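# Put the alphabetically first lettered box in the door tote

## Task

Find the box in this office whose top shows the letter earliest in the alphabet. Place that box, and no other object, inside the tote next to the door so that no part of it sticks out past the tote's rim. The robot must not topple or finish leaning, or the task counts as failed.

## Robot and tools

ROBOT. A simulated Hello Robot Stretch 3 with a single arm. It has a two-wheeled base, a lift that rides up and down a mast, and a telescoping arm that reaches out to the robot's right side. The gripper cannot move forward by itself, so to shift it forward you drive the base. The base is 0.33 m long and 0.34 m wide with a rounded back, and it pivots about a point 0.05 m behind its front edge, halfway between the wheels. With the arm pulled in and the wrist folded, a turn sweeps a circle of radius 0.28 m; an unfolded, level wrist reaches past that circle. Loose objects may occasionally get nudged by something else.

FRAMES. All positions are in metres. Base frame: origin on the floor between the drive wheels, x forward, y left, z up. hand_pose is reported in it, at the spot where closed fingertips meet; with all wrist joints at zero its x axis points up, y back toward the mast, z toward the rear. Odometry frame: where the base frame was when the scene began. base_odometry counts wheel rotation only, so slipping shows up as travel; heading is in rad, left positive, -3.142 to 3.142. If turned_by_wheels and turned_by_imu disagree by more than 0.15 rad, believe turned_by_imu. base_tilt is in degrees, forward and right positive, with an offset of up to about 4 degrees plus noise.

TOOL move. One action per call. Either give "base", "joints" or both (optionally with "speeds", "pace", "contact_limits"), or give "servos": "reboot" alone to power back up any wrist or head servo that shut itself off. With no action it just reports state and images.
- base: an object with exactly one key, an offset relative to where the base last measured itself. translate_m: metres, -3 to 3, positive forward (no sideways motion). rotate_rad: radians, -6.4 to 6.4, positive turns left.
- joints: absolute targets keyed by joint name (one robot, one set of names): lift_m 0 to 1.1; arm_m 0 to 0.52; wrist_yaw_rad -1.345 to 4.42 (0 along the arm, positive swings toward the front); wrist_pitch_rad -1.57 to 0.451 (0 level, negative tips fingertips down); wrist_roll_rad -2.911 to 2.918 (0 fingers side by side); gripper_m -0.089 to 0.179 (larger is wider; fingertip gap is 0.007 m below the value when nearly shut, 0.025 m below when fully open); head_pan_rad -3.953 to 1.73 (0 forward, positive left, -1.57 faces the arm); head_tilt_rad -1.53 to 0.419 (negative looks down). Metres for _m keys, radians for _rad keys.
- pace: "default" or "max". speeds: per-key top speed in the same units per second, not above the max. Default/max: translate_m 0.12/0.30, rotate_rad 0.76/1.90, lift_m 0.11/0.15, arm_m 0.14/0.40. The base is capped at 0.10 m/s and 0.63 rad/s unless lift_m < 0.30, arm_m < 0.03 and wrist_yaw_rad > 2.54.
- contact_limits: stop thresholds placed beside their own command. arm_m and translate_m/rotate_rad take a motor_effort percent 1 to 100 (arm negative when retracting; base limits apply to either wheel, each wheel then stops and goes slack separately, which can swing the robot). lift_m takes {"down": n, "up": n}, 1 to 100, extra force beyond free motion; below about 12 it may trip with nothing touching. The base has no contact stop unless you set one.
- cameras: list of head_camera, nav_camera, wrist_camera or all; omitted means all, [] means none. blocking: true (default) waits until everything stops; false returns in about 0.5 s while motion continues. A new move overrides only what it names. Unknown keys make the call invalid; out-of-range values get it refused.

TOOL wait: seconds 0 to 10; returns early once running moves settle. TOOL stop: brakes everything still moving; braked joints report "stopped" and may keep pressing. TOOL zoom_image: camera plus region [x0, y0, x1, y1] in pixels from the top-left, at most 504 by 504. TOOL finished_scene: scene number; ends the scene for good, so the goal must already hold without the robot.

RESULTS. "move" reads done or the worst status. Status words: done (for the base, wheels turned the full amount even if slipping), moving, off_target (came to rest short, may still push), stopped, contact_stop (that joint goes slack until commanded again), time_out and torque_fault (target dropped). An unrequested stop, or a refused call, cancels the remaining move/wait/finished_scene calls in that reply. on_its_own lists what the robot did by itself; "held at" is a target, not a reading. motor_effort is percent of maximum, positive toward larger values, peak in brackets; wrist_pitch tops out near 45 and wrist_roll near 72. lidar_m: 12 sectors of 30 degrees, starting straight ahead and going counter-clockwise (4th left, 7th behind, 10th right), seen only at 0.17 m height, 0.15 to 12 m; "-" means nothing seen or something closer than 0.15 m; glass and thin legs can be missed; sectors 5, 6, 9, 10 may be blocked by the robot. wrist_depth_mm (45 to 1000) and head_depth_mm (280 to 4000) are 7x7 grids of median depth from the top left; "-" means out of range or unreadable. Images: head_camera arrives rotated, turn it 90 degrees clockwise; nav_camera turn 90 degrees counterclockwise.

GRIPPER. Grip by commanding below the object's width; release with at least 0.05 over it, or fully open. Readings never confirm a hold. If the grip eases under load, resend the value.

CAUTIONS. Before folding (wrist_yaw_rad to 3.0) or unfolding, have lift_m 0.32 to 0.95, wrist_pitch_rad -0.4, wrist_roll_rad near 0; once folded the lift may drop to 0.25. With wrist_yaw_rad under -0.4 keep wrist_pitch_rad at -0.5 or lower. Pushing against something solid with the gripper above about 0.45 m, or driving while gripping or hooking something fixed, can tip the robot; if base_tilt shows a lean, back the gripper away. Wrist and head have no contact stop and will shut down after prolonged strain. Avoid drops, releasing moving items, slams, hard impacts and heavy pushing. The scene clock keeps running during thinking, and a running move continues meanwhile.

Each tool is called after "Emit:" in YAML: its name, and indented under it one key for each argument.

## Session

Emit:
move:

Scene clock: 0.00 s.
base_odometry: x=+0.000 y=+0.000 heading=+0.000
turned_by_wheels: +0.000
turned_by_imu: +0.000
base_tilt: forward=+1.0 right=-0.1
lidar_m: 0.80 1.67 1.61 1.34 1.00 0.97 1.01 1.40 1.53 1.06 0.79 0.77
head_depth_mm: 723 721 721 719 718 715 717 / 769 768 768 764 764 763 762 / 821 821 819 818 816 815 815 / 884 878 876 874 879 872 871 / 948 944 944 942 942 938 935 / 2044 2152 2141 2178 2210 2205 2170 / 1930 1918 1938 1945 1954 1974 1973
base_status: not commanded
joint_positions: lift_m=+0.444 arm_m=+0.002 wrist_yaw_rad=+3.097 wrist_pitch_rad=-0.467 wrist_roll_rad=+0.000 gripper_m=+0.037 head_pan_rad=+0.000 head_tilt_rad=-0.002
joint_status: not commanded
measured_speeds: all 0
motor_effort: left_wheel=-0.3 right_wheel=+1.7 lift_m=+27.5 arm_m=-9.1 wrist_yaw_rad=+0.9 wrist_pitch_rad=+2.5 wrist_roll_rad=+0.7 gripper_m=-0.2 head_pan_rad=+0.6 head_tilt_rad=+6.0
hand_pose: x=-0.0114 y=+0.0710 z=+0.4454 quat_wxyz=(+0.179, +0.691, +0.148, +0.684) (m; base frame)
wrist_depth_mm: - - 146 - - - - / - - 158 - - - - / - - 172 - - - - / - 920 190 - - - - / 809 785 204 798 813 819 789 / 676 667 128 638 654 695 687 / 581 593 283 580 571 592 588
pictures: head_camera (sideways), nav_camera (sideways), wrist_camera
Images, in order (width x height): head_camera 896x504, nav_camera 672x504, wrist_camera 644x364.

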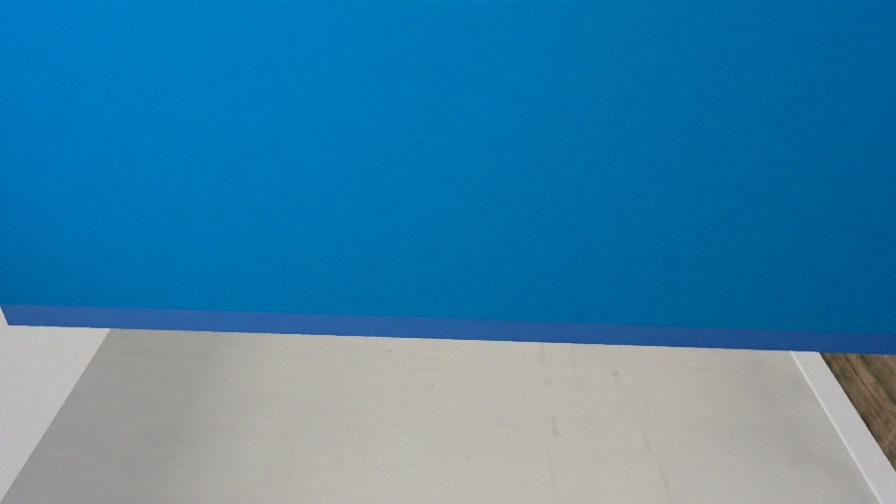

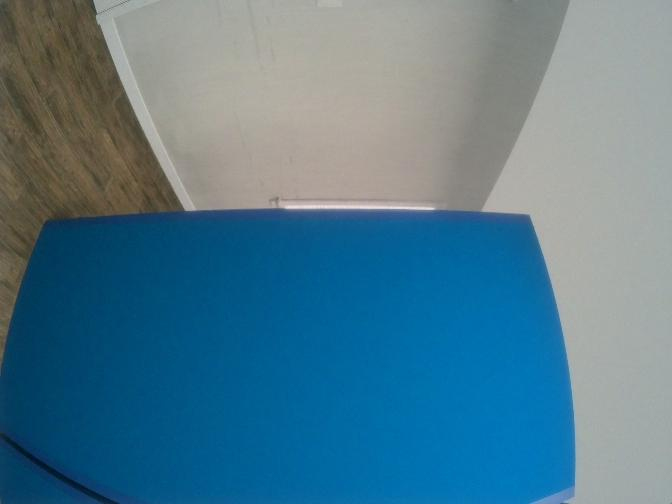

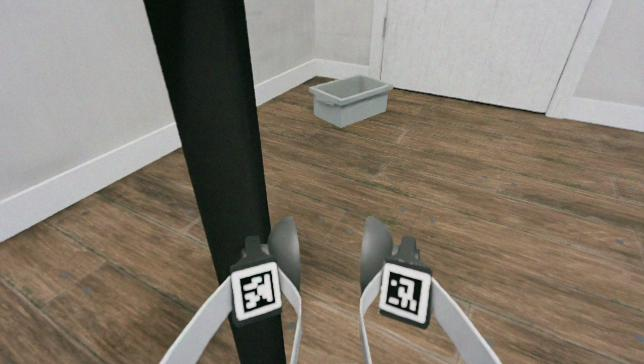

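Emit:
move:
  joints: {"head_pan_rad": 1.5, "head_tilt_rad": -0.5}
  pace: "max"
  cameras: ["head_camera", "nav_camera"]

Emit:
move:
  joints: {"head_pan_rad": 0.5, "head_tilt_rad": -0.5}
  pace: "max"
  cameras: ["head_camera", "nav_camera"]

Emit:
move:
  joints: {"head_pan_rad": -0.6, "head_tilt_rad": -0.5}
  pace: "max"
  cameras: ["head_camera", "nav_camera"]

Emit:
move:
  joints: {"head_pan_rad": -1.6, "head_tilt_rad": -0.5}
  pace: "max"
  cameras: ["head_camera", "nav_camera"]

Emit:
move:
  joints: {"head_pan_rad": -2.7, "head_tilt_rad": -0.5}
  pace: "max"
  cameras: ["head_camera", "nav_camera"]

Emit:
move:
  joints: {"head_pan_rad": -3.8, "head_tilt_rad": -0.5}
  pace: "max"
  cameras: ["head_camera", "nav_camera"]

Scene clock: 11.03 s.
move: done
base_odometry: x=+0.000 y=+0.000 heading=+0.000
turned_by_wheels: +0.000
turned_by_imu: +0.001
base_tilt: forward=+0.9 right=-0.1
lidar_m: 0.80 1.68 1.61 1.34 1.00 0.97 1.01 1.40 1.53 1.06 0.79 0.76
head_depth_mm: 1385 1485 1592 1718 1866 1613 1349 / 1461 1562 1687 1822 1943 1605 1336 / 1551 1684 1818 1986 2018 1599 1341 / 1536 1674 1821 2028 1966 1600 1341 / 1349 1444 1573 1704 1833 1597 1334 / 1203 1280 1372 1480 1614 1594 1341 / 1074 1149 1221 1300 1399 1486 1370
base_status: not commanded
joint_positions: lift_m=+0.444 arm_m=+0.002 wrist_yaw_rad=+3.097 wrist_pitch_rad=-0.467 wrist_roll_rad=+0.000 gripper_m=+0.037 head_pan_rad=+1.533 head_tilt_rad=-0.499
joint_status: all done
measured_speeds: all 0
motor_effort: left_wheel=-0.4(0.6) right_wheel=+2.4(2.6) lift_m=+29.9(30.2) arm_m=-20.3(20.5) wrist_yaw_rad=+0.8(1.2) wrist_pitch_rad=+2.5(2.7) wrist_roll_rad=+0.8(0.9) gripper_m=-0.3(1.0) head_pan_rad=-1.3(4.9) head_tilt_rad=-3.1(6.2)
hand_pose: x=-0.0114 y=+0.0710 z=+0.4454 quat_wxyz=(+0.179, +0.691, +0.148, +0.684) (m; base frame)
wrist_depth_mm: - - 146 - - - - / - - 158 - - - - / - - 172 - - - - / - 973 189 - - - - / 796 800 205 804 810 815 795 / 671 689 127 638 654 685 677 / 577 600 283 590 572 591 593
pictures: head_camera (sideways), nav_camera (sideways)
Images, in order (width x height): head_camera 896x504, nav_camera 672x504.

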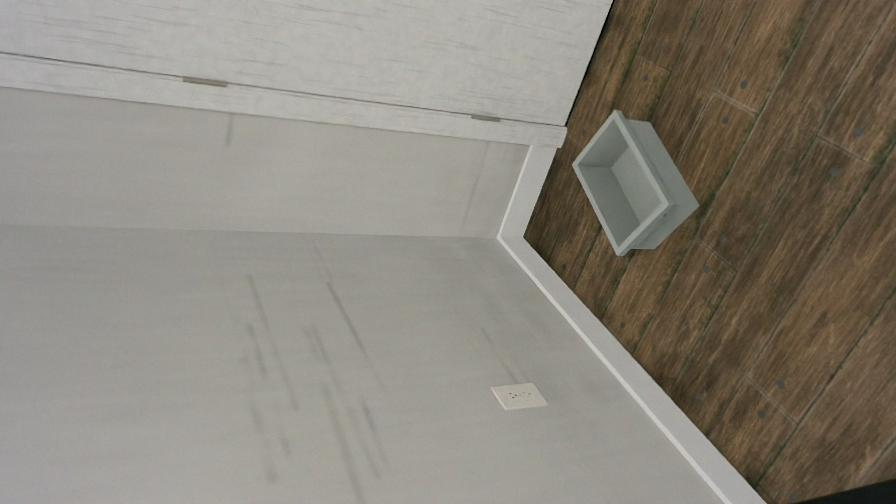

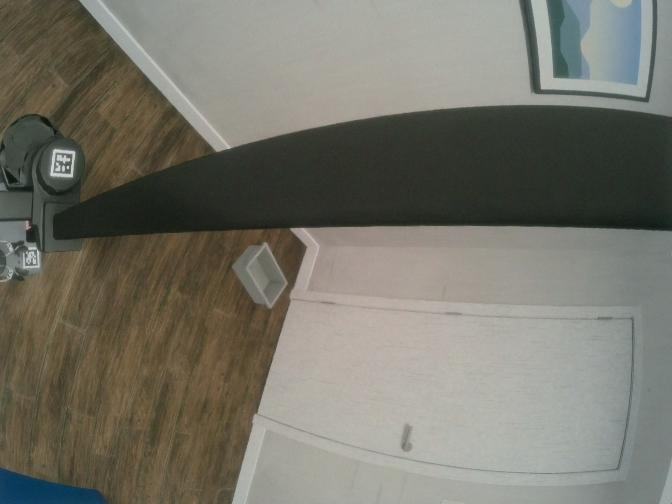

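Scene clock: 11.97 s.
move: done
base_odometry: x=+0.000 y=+0.000 heading=+0.000
turned_by_wheels: +0.000
turned_by_imu: +0.000
base_tilt: forward=+0.8 right=-0.2
lidar_m: 0.80 1.67 1.61 1.34 1.00 0.96 1.01 1.41 1.53 1.06 0.79 0.76
head_depth_mm: 1802 1962 2181 2451 1932 1228 1295 / 1697 1865 2075 2295 1985 1601 1349 / 1626 1770 1954 2177 2005 1612 1337 / 1552 1675 1852 2050 1991 1591 1340 / 1485 1604 1755 1909 1985 1608 1351 / 1417 1534 1651 1802 1930 1587 1324 / 1379 1466 1570 1698 1869 1596 1325
base_status: not commanded
joint_positions: lift_m=+0.444 arm_m=+0.002 wrist_yaw_rad=+3.097 wrist_pitch_rad=-0.467 wrist_roll_rad=+0.000 gripper_m=+0.037 head_pan_rad=+0.495 head_tilt_rad=-0.500
joint_status: all done
measured_speeds: all 0
motor_effort: left_wheel=-0.4(0.6) right_wheel=+2.1(2.7) lift_m=+30.8(30.8) arm_m=-20.6(20.7) wrist_yaw_rad=+0.4(1.4) wrist_pitch_rad=+2.5(2.8) wrist_roll_rad=+0.8(1.0) gripper_m=+0.0(1.2) head_pan_rad=-2.7(5.3) head_tilt_rad=-2.5(4.2)
hand_pose: x=-0.0114 y=+0.0710 z=+0.4454 quat_wxyz=(+0.179, +0.691, +0.148, +0.684) (m; base frame)
wrist_depth_mm: - - 146 - - - - / - - 158 - - - - / - - 172 - - - - / - 933 189 - - - - / 800 794 204 794 799 803 801 / 677 674 128 639 656 681 674 / 591 608 283 583 575 584 587
pictures: head_camera (sideways), nav_camera (sideways)
Images, in order (width x height): head_camera 896x504, nav_camera 672x504.

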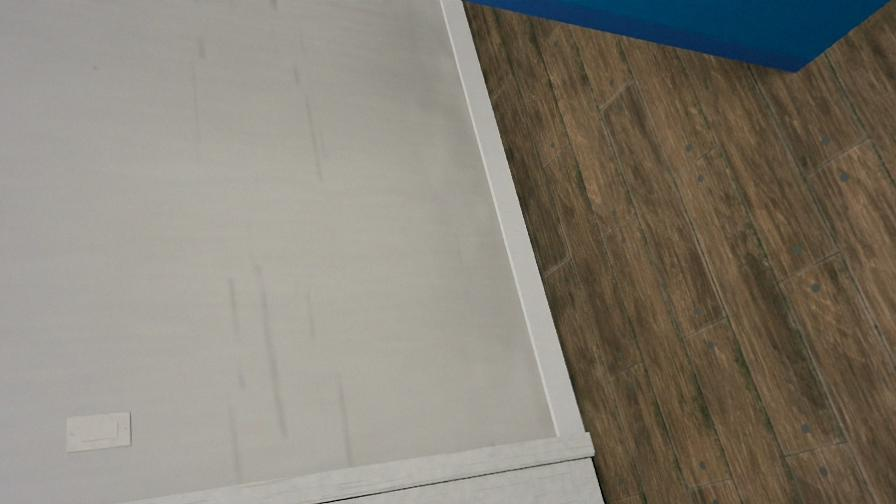

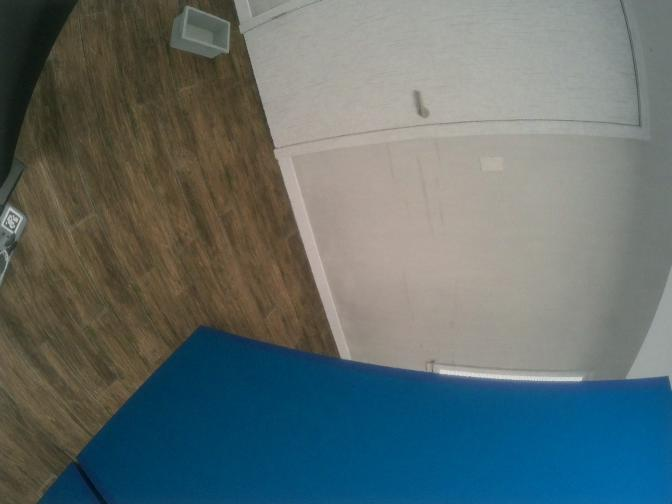

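Scene clock: 12.90 s.
move: done
base_odometry: x=+0.000 y=+0.000 heading=+0.000
turned_by_wheels: +0.000
turned_by_imu: +0.000
base_tilt: forward=+1.0 right=-0.2
lidar_m: 0.80 1.68 1.60 1.35 0.99 0.97 1.01 1.40 1.53 1.06 0.79 0.77
head_depth_mm: 627 687 753 840 923 1036 1194 / 626 679 741 823 919 1055 1196 / 623 678 738 821 917 1034 1191 / 624 678 740 820 914 1029 1186 / 623 676 740 817 918 1030 1186 / 622 676 739 813 907 1027 1180 / 622 676 738 813 910 1026 1173
base_status: not commanded
joint_positions: lift_m=+0.444 arm_m=+0.002 wrist_yaw_rad=+3.097 wrist_pitch_rad=-0.467 wrist_roll_rad=+0.000 gripper_m=+0.037 head_pan_rad=-0.630 head_tilt_rad=-0.500
joint_status: all done
measured_speeds: all 0
motor_effort: left_wheel=-0.5(0.6) right_wheel=+2.1(2.7) lift_m=+30.3(30.9) arm_m=-20.3(20.7) wrist_yaw_rad=+1.2(1.2) wrist_pitch_rad=+2.1(2.8) wrist_roll_rad=+0.8(1.1) gripper_m=-0.8(1.0) head_pan_rad=-0.2(4.8) head_tilt_rad=-1.5(5.1)
hand_pose: x=-0.0114 y=+0.0710 z=+0.4454 quat_wxyz=(+0.179, +0.691, +0.148, +0.684) (m; base frame)
wrist_depth_mm: - - 146 - - - - / - - 157 - - - - / - - 173 - - - - / - 935 189 - - - - / 808 791 205 783 809 785 802 / 680 671 128 641 655 667 684 / 588 608 281 589 571 584 584
pictures: head_camera (sideways), nav_camera (sideways)
Images, in order (width x height): head_camera 896x504, nav_camera 672x504.

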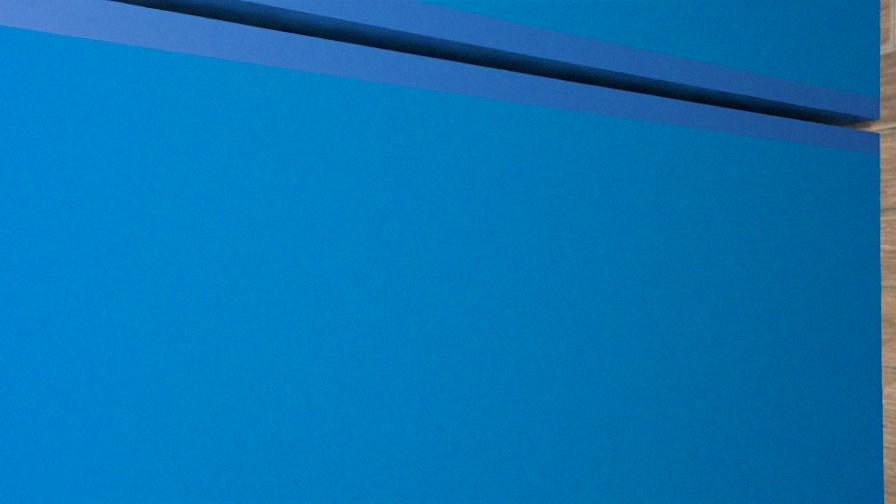

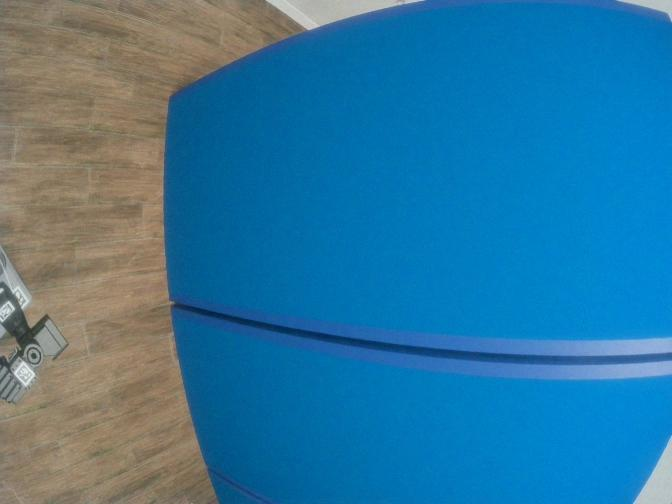

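Scene clock: 13.80 s.
move: done
base_odometry: x=+0.000 y=+0.000 heading=+0.000
turned_by_wheels: +0.000
turned_by_imu: +0.000
base_tilt: forward=+1.0 right=-0.3
lidar_m: 0.80 1.68 1.61 1.34 1.00 0.97 1.01 1.40 1.53 1.06 0.79 0.76
head_depth_mm: 1850 1954 2106 2306 1917 1626 1349 / 1780 1920 1803 2354 2014 1609 1351 / 1477 1617 1777 2065 2004 1609 1332 / 1246 1361 1488 1656 1808 1600 1331 / 1091 1170 1275 1372 1528 1562 1333 / 966 1027 1100 1187 1289 1400 1335 / 868 914 972 1045 1121 1211 1280
base_status: not commanded
joint_positions: lift_m=+0.444 arm_m=+0.002 wrist_yaw_rad=+3.097 wrist_pitch_rad=-0.467 wrist_roll_rad=+0.000 gripper_m=+0.037 head_pan_rad=-1.638 head_tilt_rad=-0.500
joint_status: all done
measured_speeds: all 0
motor_effort: left_wheel=-0.4(0.6) right_wheel=+2.6(2.8) lift_m=+30.5(30.7) arm_m=-20.3(20.8) wrist_yaw_rad=+0.7(1.2) wrist_pitch_rad=+2.5(2.7) wrist_roll_rad=+0.8(1.1) gripper_m=+0.4(1.2) head_pan_rad=-0.2(4.2) head_tilt_rad=-1.5(3.9)
hand_pose: x=-0.0114 y=+0.0710 z=+0.4454 quat_wxyz=(+0.179, +0.691, +0.148, +0.684) (m; base frame)
wrist_depth_mm: - - 146 - - - - / - - 158 - - - - / - - 173 - - - - / - 919 189 - - - - / 793 792 205 811 789 809 801 / 671 673 128 637 659 676 675 / 592 603 283 592 573 586 583
pictures: head_camera (sideways), nav_camera (sideways)
Images, in order (width x height): head_camera 896x504, nav_camera 672x504.

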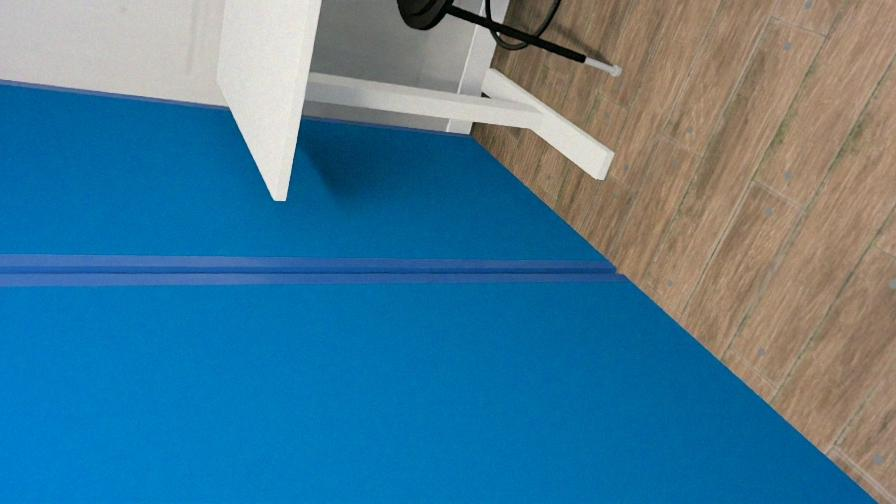

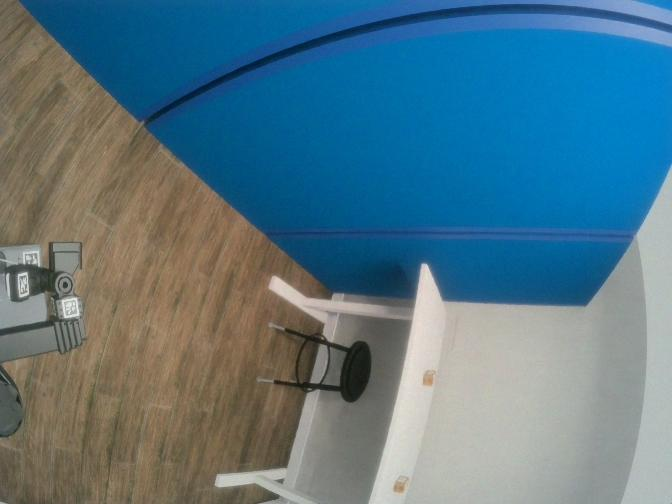

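Scene clock: 14.73 s.
move: done
base_odometry: x=+0.000 y=+0.000 heading=+0.000
turned_by_wheels: +0.000
turned_by_imu: +0.000
base_tilt: forward=+0.9 right=-0.2
lidar_m: 0.80 1.68 1.61 1.34 0.99 0.97 1.01 1.40 1.54 1.06 0.79 0.76
head_depth_mm: 1087 1145 1205 1283 1375 1468 1350 / 1200 1280 1358 1448 1564 1549 1343 / 1358 1448 1566 1685 1818 1606 1344 / 1565 1672 1809 2038 1984 1604 1339 / 1825 1953 2161 2377 2001 1590 1330 / 1957 2071 1900 2347 1992 1595 1343 / 1858 1948 2149 2299 1986 1597 1340
base_status: not commanded
joint_positions: lift_m=+0.444 arm_m=+0.002 wrist_yaw_rad=+3.097 wrist_pitch_rad=-0.467 wrist_roll_rad=+0.000 gripper_m=+0.037 head_pan_rad=-2.743 head_tilt_rad=-0.500
joint_status: all done
measured_speeds: all 0
motor_effort: left_wheel=-0.5(0.6) right_wheel=+2.3(2.7) lift_m=+30.3(30.6) arm_m=-20.1(20.6) wrist_yaw_rad=+0.9(1.1) wrist_pitch_rad=+2.3(2.8) wrist_roll_rad=+0.8(1.1) gripper_m=-1.0(1.0) head_pan_rad=+2.6(5.6) head_tilt_rad=-2.7(5.2)
hand_pose: x=-0.0114 y=+0.0710 z=+0.4454 quat_wxyz=(+0.179, +0.691, +0.148, +0.684) (m; base frame)
wrist_depth_mm: - - 146 - - - - / - - 158 - - - - / - - 172 - - - - / - 947 190 - - - - / 791 795 205 798 800 799 792 / 692 682 127 640 654 674 677 / 576 602 283 579 578 580 588
pictures: head_camera (sideways), nav_camera (sideways)
Images, in order (width x height): head_camera 896x504, nav_camera 672x504.

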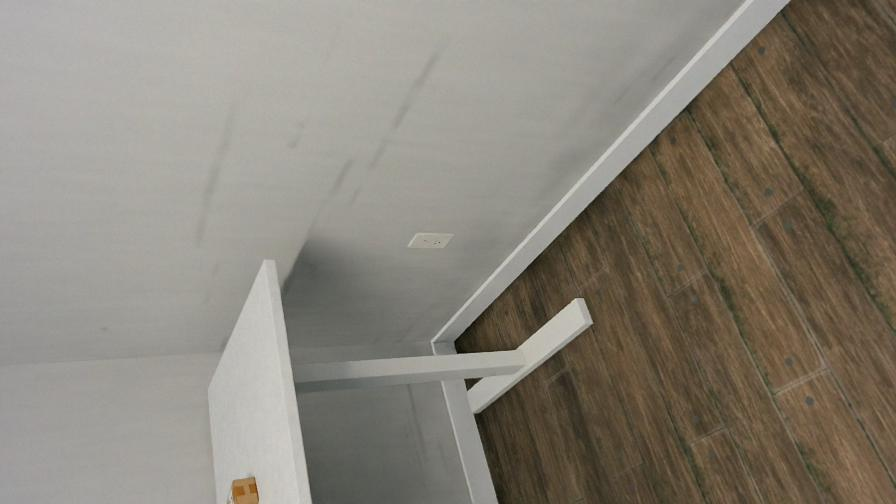

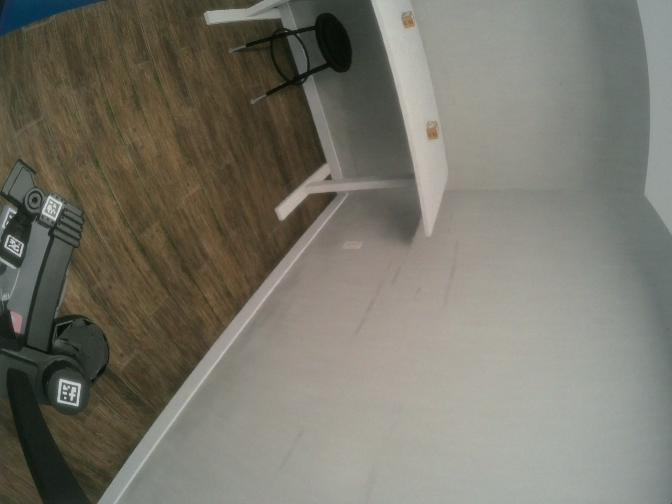

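Scene clock: 15.67 s.
move: done
base_odometry: x=+0.000 y=+0.000 heading=+0.000
turned_by_wheels: +0.000
turned_by_imu: +0.000
base_tilt: forward=+1.0 right=-0.2
lidar_m: 0.80 1.67 1.60 1.34 1.00 0.97 1.01 1.40 1.53 1.06 0.79 0.76
head_depth_mm: 835 907 991 1085 - - - / 830 901 988 1093 1214 1379 1370 / 823 891 978 1085 1215 1364 1336 / 818 887 970 1069 1197 1355 1338 / 807 877 963 1059 1178 1327 1333 / 805 870 948 1047 1163 1308 1340 / 798 864 945 1035 1153 1294 1335
base_status: not commanded
joint_positions: lift_m=+0.444 arm_m=+0.002 wrist_yaw_rad=+3.097 wrist_pitch_rad=-0.467 wrist_roll_rad=+0.000 gripper_m=+0.037 head_pan_rad=-3.845 head_tilt_rad=-0.500
joint_status: all done
measured_speeds: all 0
motor_effort: left_wheel=-0.5(0.7) right_wheel=+1.6(2.7) lift_m=+30.3(30.7) arm_m=-20.1(20.4) wrist_yaw_rad=+0.9(1.1) wrist_pitch_rad=+2.2(2.7) wrist_roll_rad=+1.0(1.1) gripper_m=-0.2(1.4) head_pan_rad=+2.8(5.0) head_tilt_rad=-2.7(4.1)
hand_pose: x=-0.0114 y=+0.0710 z=+0.4454 quat_wxyz=(+0.179, +0.691, +0.148, +0.684) (m; base frame)
wrist_depth_mm: - - 147 - - - - / - - 158 - - - - / - - 173 - - - - / - 916 190 - - - - / 798 803 204 791 793 796 805 / 690 684 128 635 667 669 667 / 586 603 282 586 565 596 590
pictures: head_camera (sideways), nav_camera (sideways)
Images, in order (width x height): head_camera 896x504, nav_camera 672x504.

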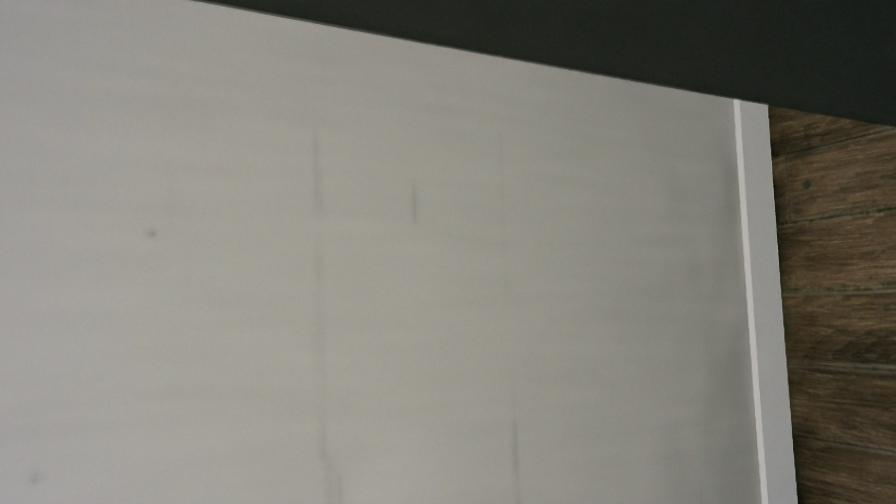

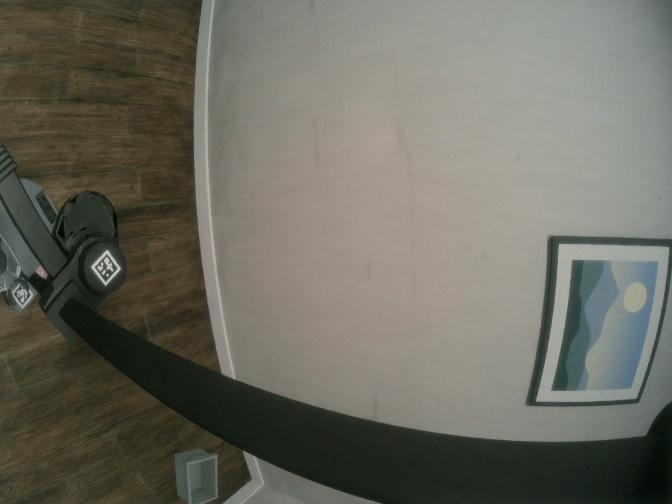

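Emit:
move:
  joints: {"head_pan_rad": -2.2, "head_tilt_rad": -0.35}
  pace: "max"
  cameras: ["head_camera", "nav_camera"]

Scene clock: 31.73 s.
move: done
base_odometry: x=+0.000 y=+0.000 heading=+0.000
turned_by_wheels: +0.000
turned_by_imu: +0.001
base_tilt: forward=+1.1 right=-0.3
lidar_m: 0.80 1.68 1.60 1.34 0.99 0.97 1.01 1.41 1.53 1.06 0.79 0.77
head_depth_mm: 1839 1941 2000 2201 2314 1879 1517 / 1846 1945 2043 2209 2389 1857 1509 / 1838 1962 2019 2253 2370 1877 1498 / 1855 1952 2030 2205 2346 1841 1506 / 1856 1962 2040 1820 2256 1855 1493 / 1863 1979 2055 2279 2345 1844 1488 / 1865 1972 2034 2101 2145 1833 1488
base_status: not commanded
joint_positions: lift_m=+0.444 arm_m=+0.002 wrist_yaw_rad=+3.097 wrist_pitch_rad=-0.467 wrist_roll_rad=+0.000 gripper_m=+0.037 head_pan_rad=-2.162 head_tilt_rad=-0.353
joint_status: all done
measured_speeds: all 0
motor_effort: left_wheel=-0.4(0.6) right_wheel=+2.0(2.7) lift_m=+30.0(30.4) arm_m=-19.8(20.1) wrist_yaw_rad=+0.8(1.5) wrist_pitch_rad=+2.6(2.9) wrist_roll_rad=+0.8(1.1) gripper_m=+0.4(1.0) head_pan_rad=-0.9(4.2) head_tilt_rad=+3.3(6.2)
hand_pose: x=-0.0114 y=+0.0710 z=+0.4454 quat_wxyz=(+0.179, +0.691, +0.148, +0.684) (m; base frame)
wrist_depth_mm: - - 146 - - - - / - - 158 - - - - / - - 172 - - - - / - 953 190 - - - - / 796 798 203 790 792 777 779 / 675 672 128 641 656 683 679 / 580 597 284 593 572 585 579
pictures: head_camera (sideways), nav_camera (sideways)
Images, in order (width x height): head_camera 896x504, nav_camera 672x504.

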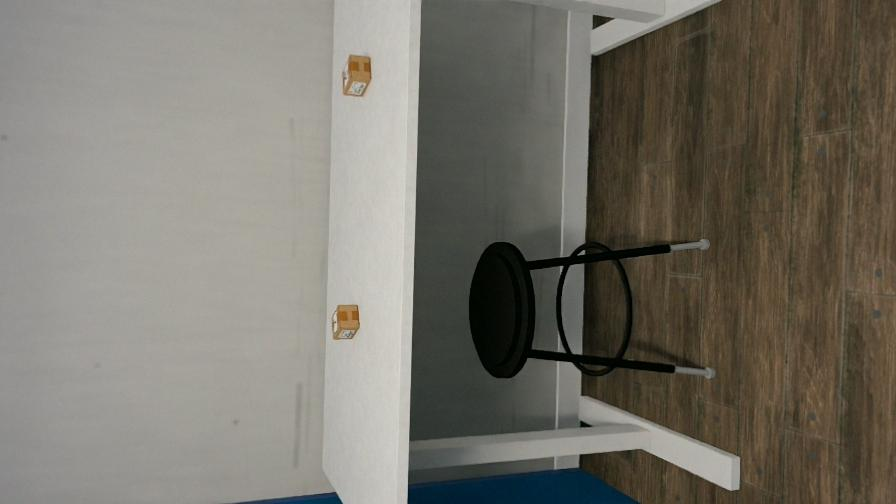

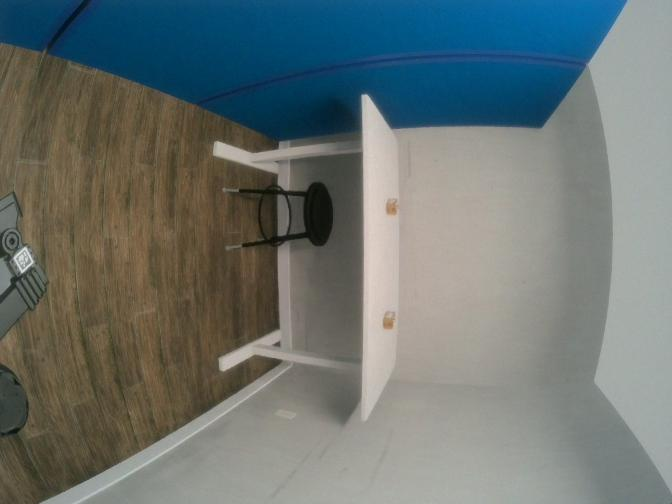

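Emit:
zoom_image:
  camera: "head_camera"
  region: [320, 30, 400, 120]

Emit:
zoom_image:
  camera: "head_camera"
  region: [310, 280, 390, 360]

Scaled by 5.600 from the camera's 896x504 image, which has a finer 1280x720 frame.

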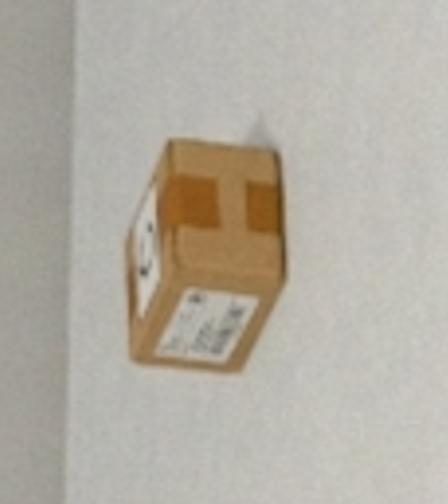

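Scaled by 6.300 from the camera's 896x504 image, which has a finer 1280x720 frame.

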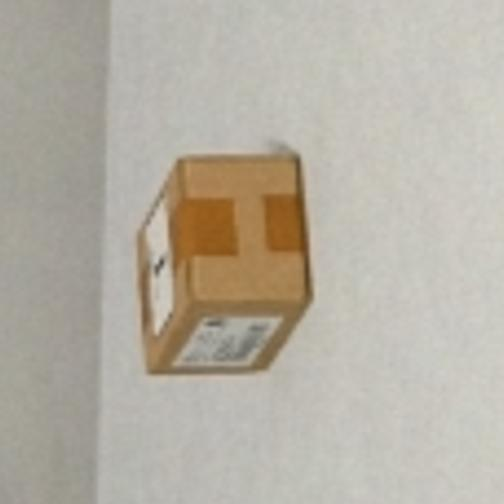

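Emit:
move:
  joints: {"lift_m": 0.27, "head_pan_rad": -0.8, "head_tilt_rad": -0.35}
  base: {"rotate_rad": 0.91}
  cameras: ["nav_camera"]

Emit:
move:
  base: {"translate_m": 0.85}
  pace: "max"
  contact_limits: {"translate_m": 40}
  cameras: ["head_camera", "nav_camera"]

Scene clock: 55.90 s.
move: done
base_odometry: x=+0.000 y=+0.000 heading=+0.909
turned_by_wheels: +0.909
turned_by_imu: +0.907
base_tilt: forward=+1.0 right=+0.1
lidar_m: 1.60 1.58 1.05 0.96 0.98 1.22 1.82 1.25 0.83 0.77 0.78 0.97
head_depth_mm: 691 722 754 793 840 887 941 / 740 773 815 863 914 967 1029 / 794 839 880 932 1000 1066 1140 / 2042 2157 2280 1049 1118 1202 1286 / 1926 2034 2176 2327 2377 1868 1495 / 1766 1877 1961 2054 2182 1861 1496 / 1624 1707 1802 1871 1989 1851 1488
base_status: done
joint_positions: lift_m=+0.270 arm_m=+0.002 wrist_yaw_rad=+3.097 wrist_pitch_rad=-0.468 wrist_roll_rad=+0.000 gripper_m=+0.037 head_pan_rad=-0.790 head_tilt_rad=-0.350
joint_status: all done
measured_speeds: all 0
motor_effort: left_wheel=-10.2(15.8) right_wheel=+10.8(13.6) lift_m=+22.1(27.4) arm_m=-19.9(20.8) wrist_yaw_rad=+0.9(1.3) wrist_pitch_rad=+2.7(2.8) wrist_roll_rad=+1.0(1.1) gripper_m=-0.6(1.2) head_pan_rad=-2.5(4.3) head_tilt_rad=+2.8(6.0)
hand_pose: x=-0.0114 y=+0.0709 z=+0.2716 quat_wxyz=(+0.180, +0.691, +0.149, +0.684) (m; base frame)
wrist_depth_mm: - - 143 - - - - / - - 156 - - - - / 832 837 172 875 895 867 896 / 683 683 190 685 679 675 682 / 564 562 205 551 560 559 564 / 476 291 128 272 460 479 476 / 249 256 243 250 263 410 411
pictures: nav_camera (sideways)
Images, in order (width x height): nav_camera 672x504.

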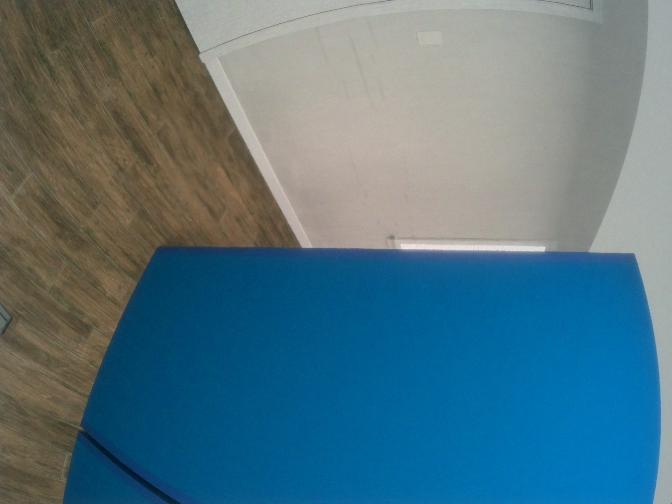

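Scene clock: 60.07 s.
move: done
base_odometry: x=+0.522 y=+0.671 heading=+0.910
turned_by_wheels: +0.000
turned_by_imu: +0.000
base_tilt: forward=+0.9 right=+0.1
lidar_m: 0.77 0.78 0.98 1.07 1.08 1.35 2.34 1.08 0.72 0.68 1.29 0.85
head_depth_mm: 1499 1649 1795 2042 2256 1899 1511 / 1294 1412 1526 1683 1890 1885 1513 / 1146 1229 1322 1440 1571 1700 1497 / 1020 1087 1158 1257 1363 1469 1481 / 918 974 1035 1108 1183 1272 1380 / 843 885 933 992 1052 1121 1210 / 777 810 854 899 952 1010 1072
base_status: done
joint_positions: lift_m=+0.270 arm_m=+0.002 wrist_yaw_rad=+3.097 wrist_pitch_rad=-0.468 wrist_roll_rad=+0.000 gripper_m=+0.037 head_pan_rad=-0.800 head_tilt_rad=-0.350
joint_status: not commanded
measured_speeds: all 0
motor_effort: left_wheel=+4.8(11.4) right_wheel=+2.8(21.3) lift_m=+30.3(30.3) arm_m=-18.4(20.3) wrist_yaw_rad=+0.8(1.5) wrist_pitch_rad=+2.8(3.0) wrist_roll_rad=+0.8(1.0) gripper_m=+0.1(1.5) head_pan_rad=-1.3(4.6) head_tilt_rad=+2.3(3.6)
contact_limits: translate_m 40 (maximum 100)
hand_pose: x=-0.0114 y=+0.0709 z=+0.2716 quat_wxyz=(+0.180, +0.691, +0.149, +0.684) (m; base frame)
wrist_depth_mm: - - 145 - - - 749 / - - 158 - - - 825 / 881 824 173 894 - 835 791 / 702 683 189 684 685 693 693 / 556 567 206 560 563 560 560 / 471 290 127 270 465 478 478 / 249 256 242 250 261 413 407
pictures: head_camera (sideways), nav_camera (sideways)
Images, in order (width x height): head_camera 896x504, nav_camera 672x504.

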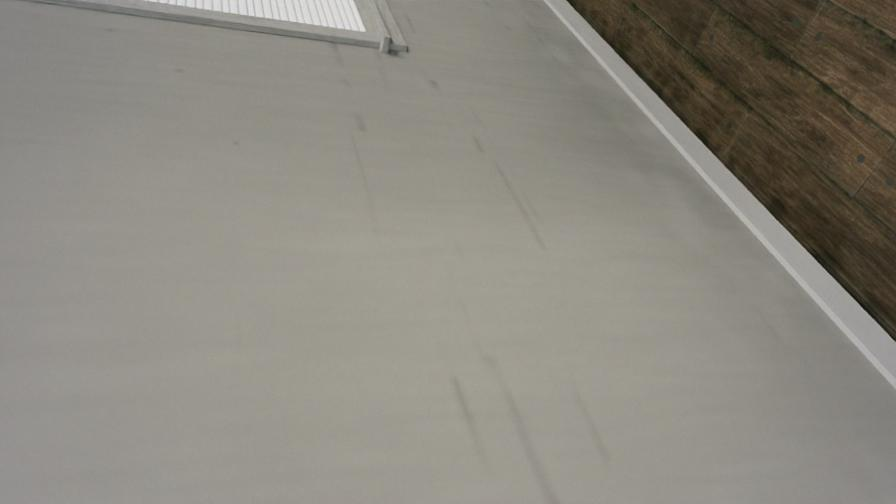

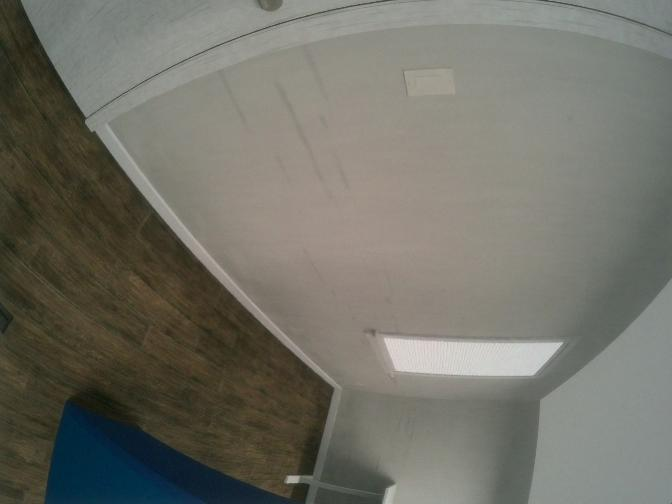

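Emit:
move:
  joints: {"head_pan_rad": -1.75, "head_tilt_rad": -0.3}
  pace: "max"
  cameras: ["head_camera", "nav_camera"]

Scene clock: 63.63 s.
move: done
base_odometry: x=+0.522 y=+0.671 heading=+0.910
turned_by_wheels: +0.000
turned_by_imu: +0.001
base_tilt: forward=+1.0 right=-0.3
lidar_m: 0.76 0.78 0.98 1.07 1.08 1.36 2.34 1.08 0.72 0.69 1.29 0.85
head_depth_mm: 618 654 693 741 797 857 925 / 600 636 673 718 764 828 891 / 584 618 655 694 741 799 857 / 583 616 651 686 728 782 837 / 869 925 981 1055 1133 1216 1328 / 3187 3335 3559 3624 2688 1957 1564 / 3160 3293 3458 3565 2677 1964 1562
base_status: not commanded
joint_positions: lift_m=+0.270 arm_m=+0.002 wrist_yaw_rad=+3.097 wrist_pitch_rad=-0.468 wrist_roll_rad=+0.000 gripper_m=+0.037 head_pan_rad=-1.774 head_tilt_rad=-0.301
joint_status: all done
measured_speeds: all 0
motor_effort: left_wheel=+4.9(5.0) right_wheel=+2.9(3.4) lift_m=+30.8(30.8) arm_m=-17.8(18.1) wrist_yaw_rad=+0.4(1.2) wrist_pitch_rad=+2.7(2.9) wrist_roll_rad=+1.0(1.1) gripper_m=-0.2(0.8) head_pan_rad=-0.7(6.1) head_tilt_rad=+2.8(6.2)
contact_limits: translate_m 40 (maximum 100)
hand_pose: x=-0.0114 y=+0.0709 z=+0.2716 quat_wxyz=(+0.180, +0.691, +0.149, +0.684) (m; base frame)
wrist_depth_mm: - - 146 - - - 741 / - - 158 - - - 825 / 904 840 173 868 - 847 780 / 688 692 190 692 706 681 671 / 556 552 204 565 568 567 564 / 472 290 128 273 461 481 477 / 247 255 243 248 261 412 411
pictures: head_camera (sideways), nav_camera (sideways)
Images, in order (width x height): head_camera 896x504, nav_camera 672x504.

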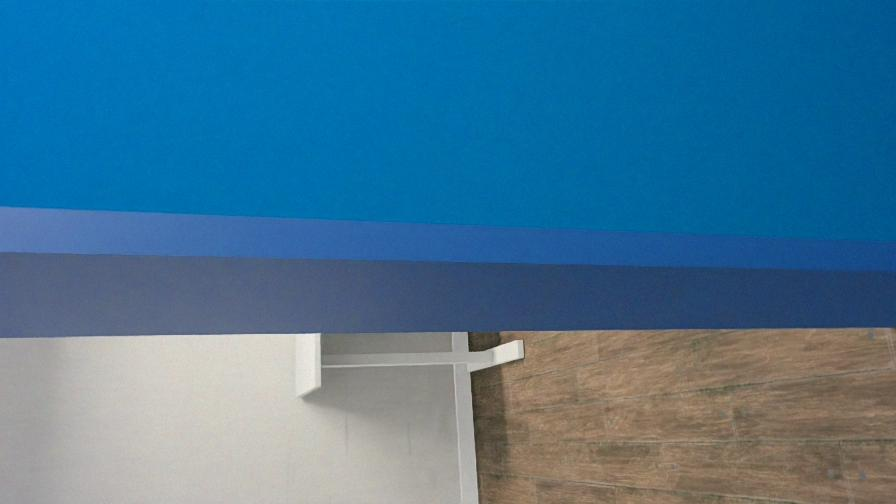

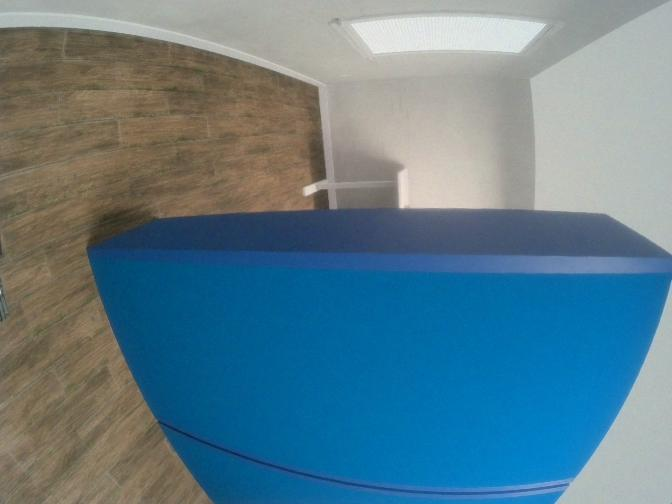

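Emit:
move:
  base: {"translate_m": 0.32}
  pace: "max"
  contact_limits: {"translate_m": 40}
  cameras: []

Emit:
move:
  base: {"rotate_rad": -1.571}
  joints: {"head_pan_rad": -0.5, "head_tilt_rad": -0.3}
  cameras: ["head_camera", "nav_camera"]

Scene clock: 69.20 s.
move: done
base_odometry: x=+0.719 y=+0.923 heading=+0.910
turned_by_wheels: +0.000
turned_by_imu: +0.000
base_tilt: forward=+1.0 right=-0.1
lidar_m: 0.44 0.46 0.58 1.11 1.12 1.41 2.66 1.02 0.79 3.26 0.77 0.51
head_depth_mm: 849 870 880 894 908 929 944 / 3431 3599 1080 1099 1129 1151 1175 / 3444 3520 3741 3999 2734 1991 1530 / 3292 3474 3636 3805 2653 2008 1563 / 3238 3417 3506 3713 2681 1993 1558 / 3174 3326 3495 3660 2629 1983 1568 / 3125 3271 3413 3590 2651 1978 1562
base_status: done
joint_positions: lift_m=+0.270 arm_m=+0.002 wrist_yaw_rad=+3.097 wrist_pitch_rad=-0.468 wrist_roll_rad=+0.000 gripper_m=+0.037 head_pan_rad=-1.750 head_tilt_rad=-0.300
joint_status: not commanded
measured_speeds: all 0
motor_effort: left_wheel=+2.9(16.6) right_wheel=+1.8(10.4) lift_m=+24.9(30.3) arm_m=-16.3(17.1) wrist_yaw_rad=+0.4(1.4) wrist_pitch_rad=+2.7(3.0) wrist_roll_rad=+0.8(1.0) gripper_m=-0.4(1.1) head_pan_rad=+2.7(4.9) head_tilt_rad=+2.3(4.9)
contact_limits: translate_m 40 (maximum 100)
hand_pose: x=-0.0114 y=+0.0709 z=+0.2716 quat_wxyz=(+0.180, +0.691, +0.149, +0.684) (m; base frame)
wrist_depth_mm: - - 146 - - 717 - / - - 158 - - - - / 890 839 171 - 884 - - / 688 698 191 691 690 660 - / 564 562 204 558 564 561 492 / 473 290 127 271 460 476 466 / 247 255 243 250 262 413 414
pictures: none
No camera images: "cameras" was empty.

Scene clock: 72.53 s.
move: done
base_odometry: x=+0.719 y=+0.923 heading=-0.661
turned_by_wheels: -1.570
turned_by_imu: -1.565
base_tilt: forward=+1.0 right=-0.2
lidar_m: 3.14 0.76 0.51 0.45 0.46 0.58 1.11 1.12 1.43 2.66 1.00 0.79
head_depth_mm: 720 772 824 891 967 1048 1153 / 675 721 766 824 887 958 1047 / 687 717 752 797 840 901 967 / 795 833 875 909 969 1024 1091 / 942 995 1053 1128 1193 1283 1378 / 3407 3531 3739 3795 2671 1976 1557 / 3192 3374 3456 3618 2713 1960 1547
base_status: done
joint_positions: lift_m=+0.270 arm_m=+0.002 wrist_yaw_rad=+3.097 wrist_pitch_rad=-0.468 wrist_roll_rad=+0.000 gripper_m=+0.037 head_pan_rad=-0.495 head_tilt_rad=-0.300
joint_status: all done
measured_speeds: all 0
motor_effort: left_wheel=+11.3(16.3) right_wheel=-8.7(13.6) lift_m=+21.2(24.9) arm_m=-20.1(20.7) wrist_yaw_rad=+0.6(1.4) wrist_pitch_rad=+2.7(3.0) wrist_roll_rad=+0.8(1.1) gripper_m=+0.3(1.2) head_pan_rad=-4.6(5.1) head_tilt_rad=+3.5(5.8)
hand_pose: x=-0.0114 y=+0.0709 z=+0.2716 quat_wxyz=(+0.180, +0.691, +0.149, +0.684) (m; base frame)
wrist_depth_mm: - - 143 452 - - - / - - 155 495 - - - / - - 171 536 - - - / - - 186 590 633 666 651 / 539 545 204 566 561 564 563 / 474 290 127 271 465 475 476 / 248 254 244 250 263 409 412
pictures: head_camera (sideways), nav_camera (sideways)
Images, in order (width x height): head_camera 896x504, nav_camera 672x504.

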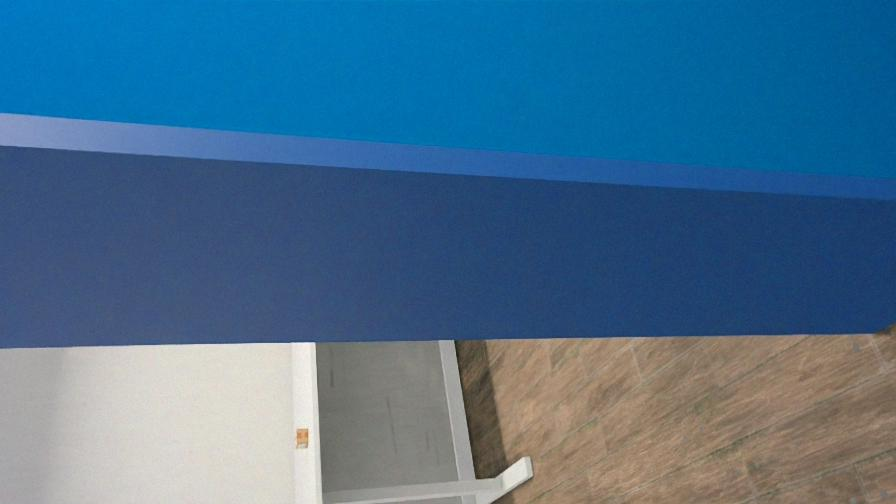

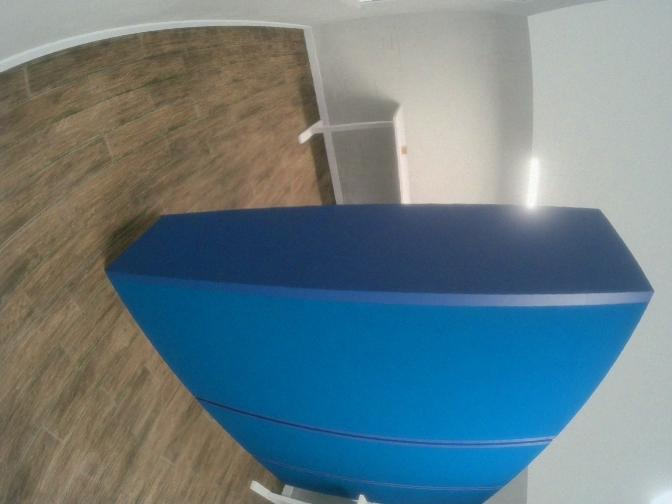

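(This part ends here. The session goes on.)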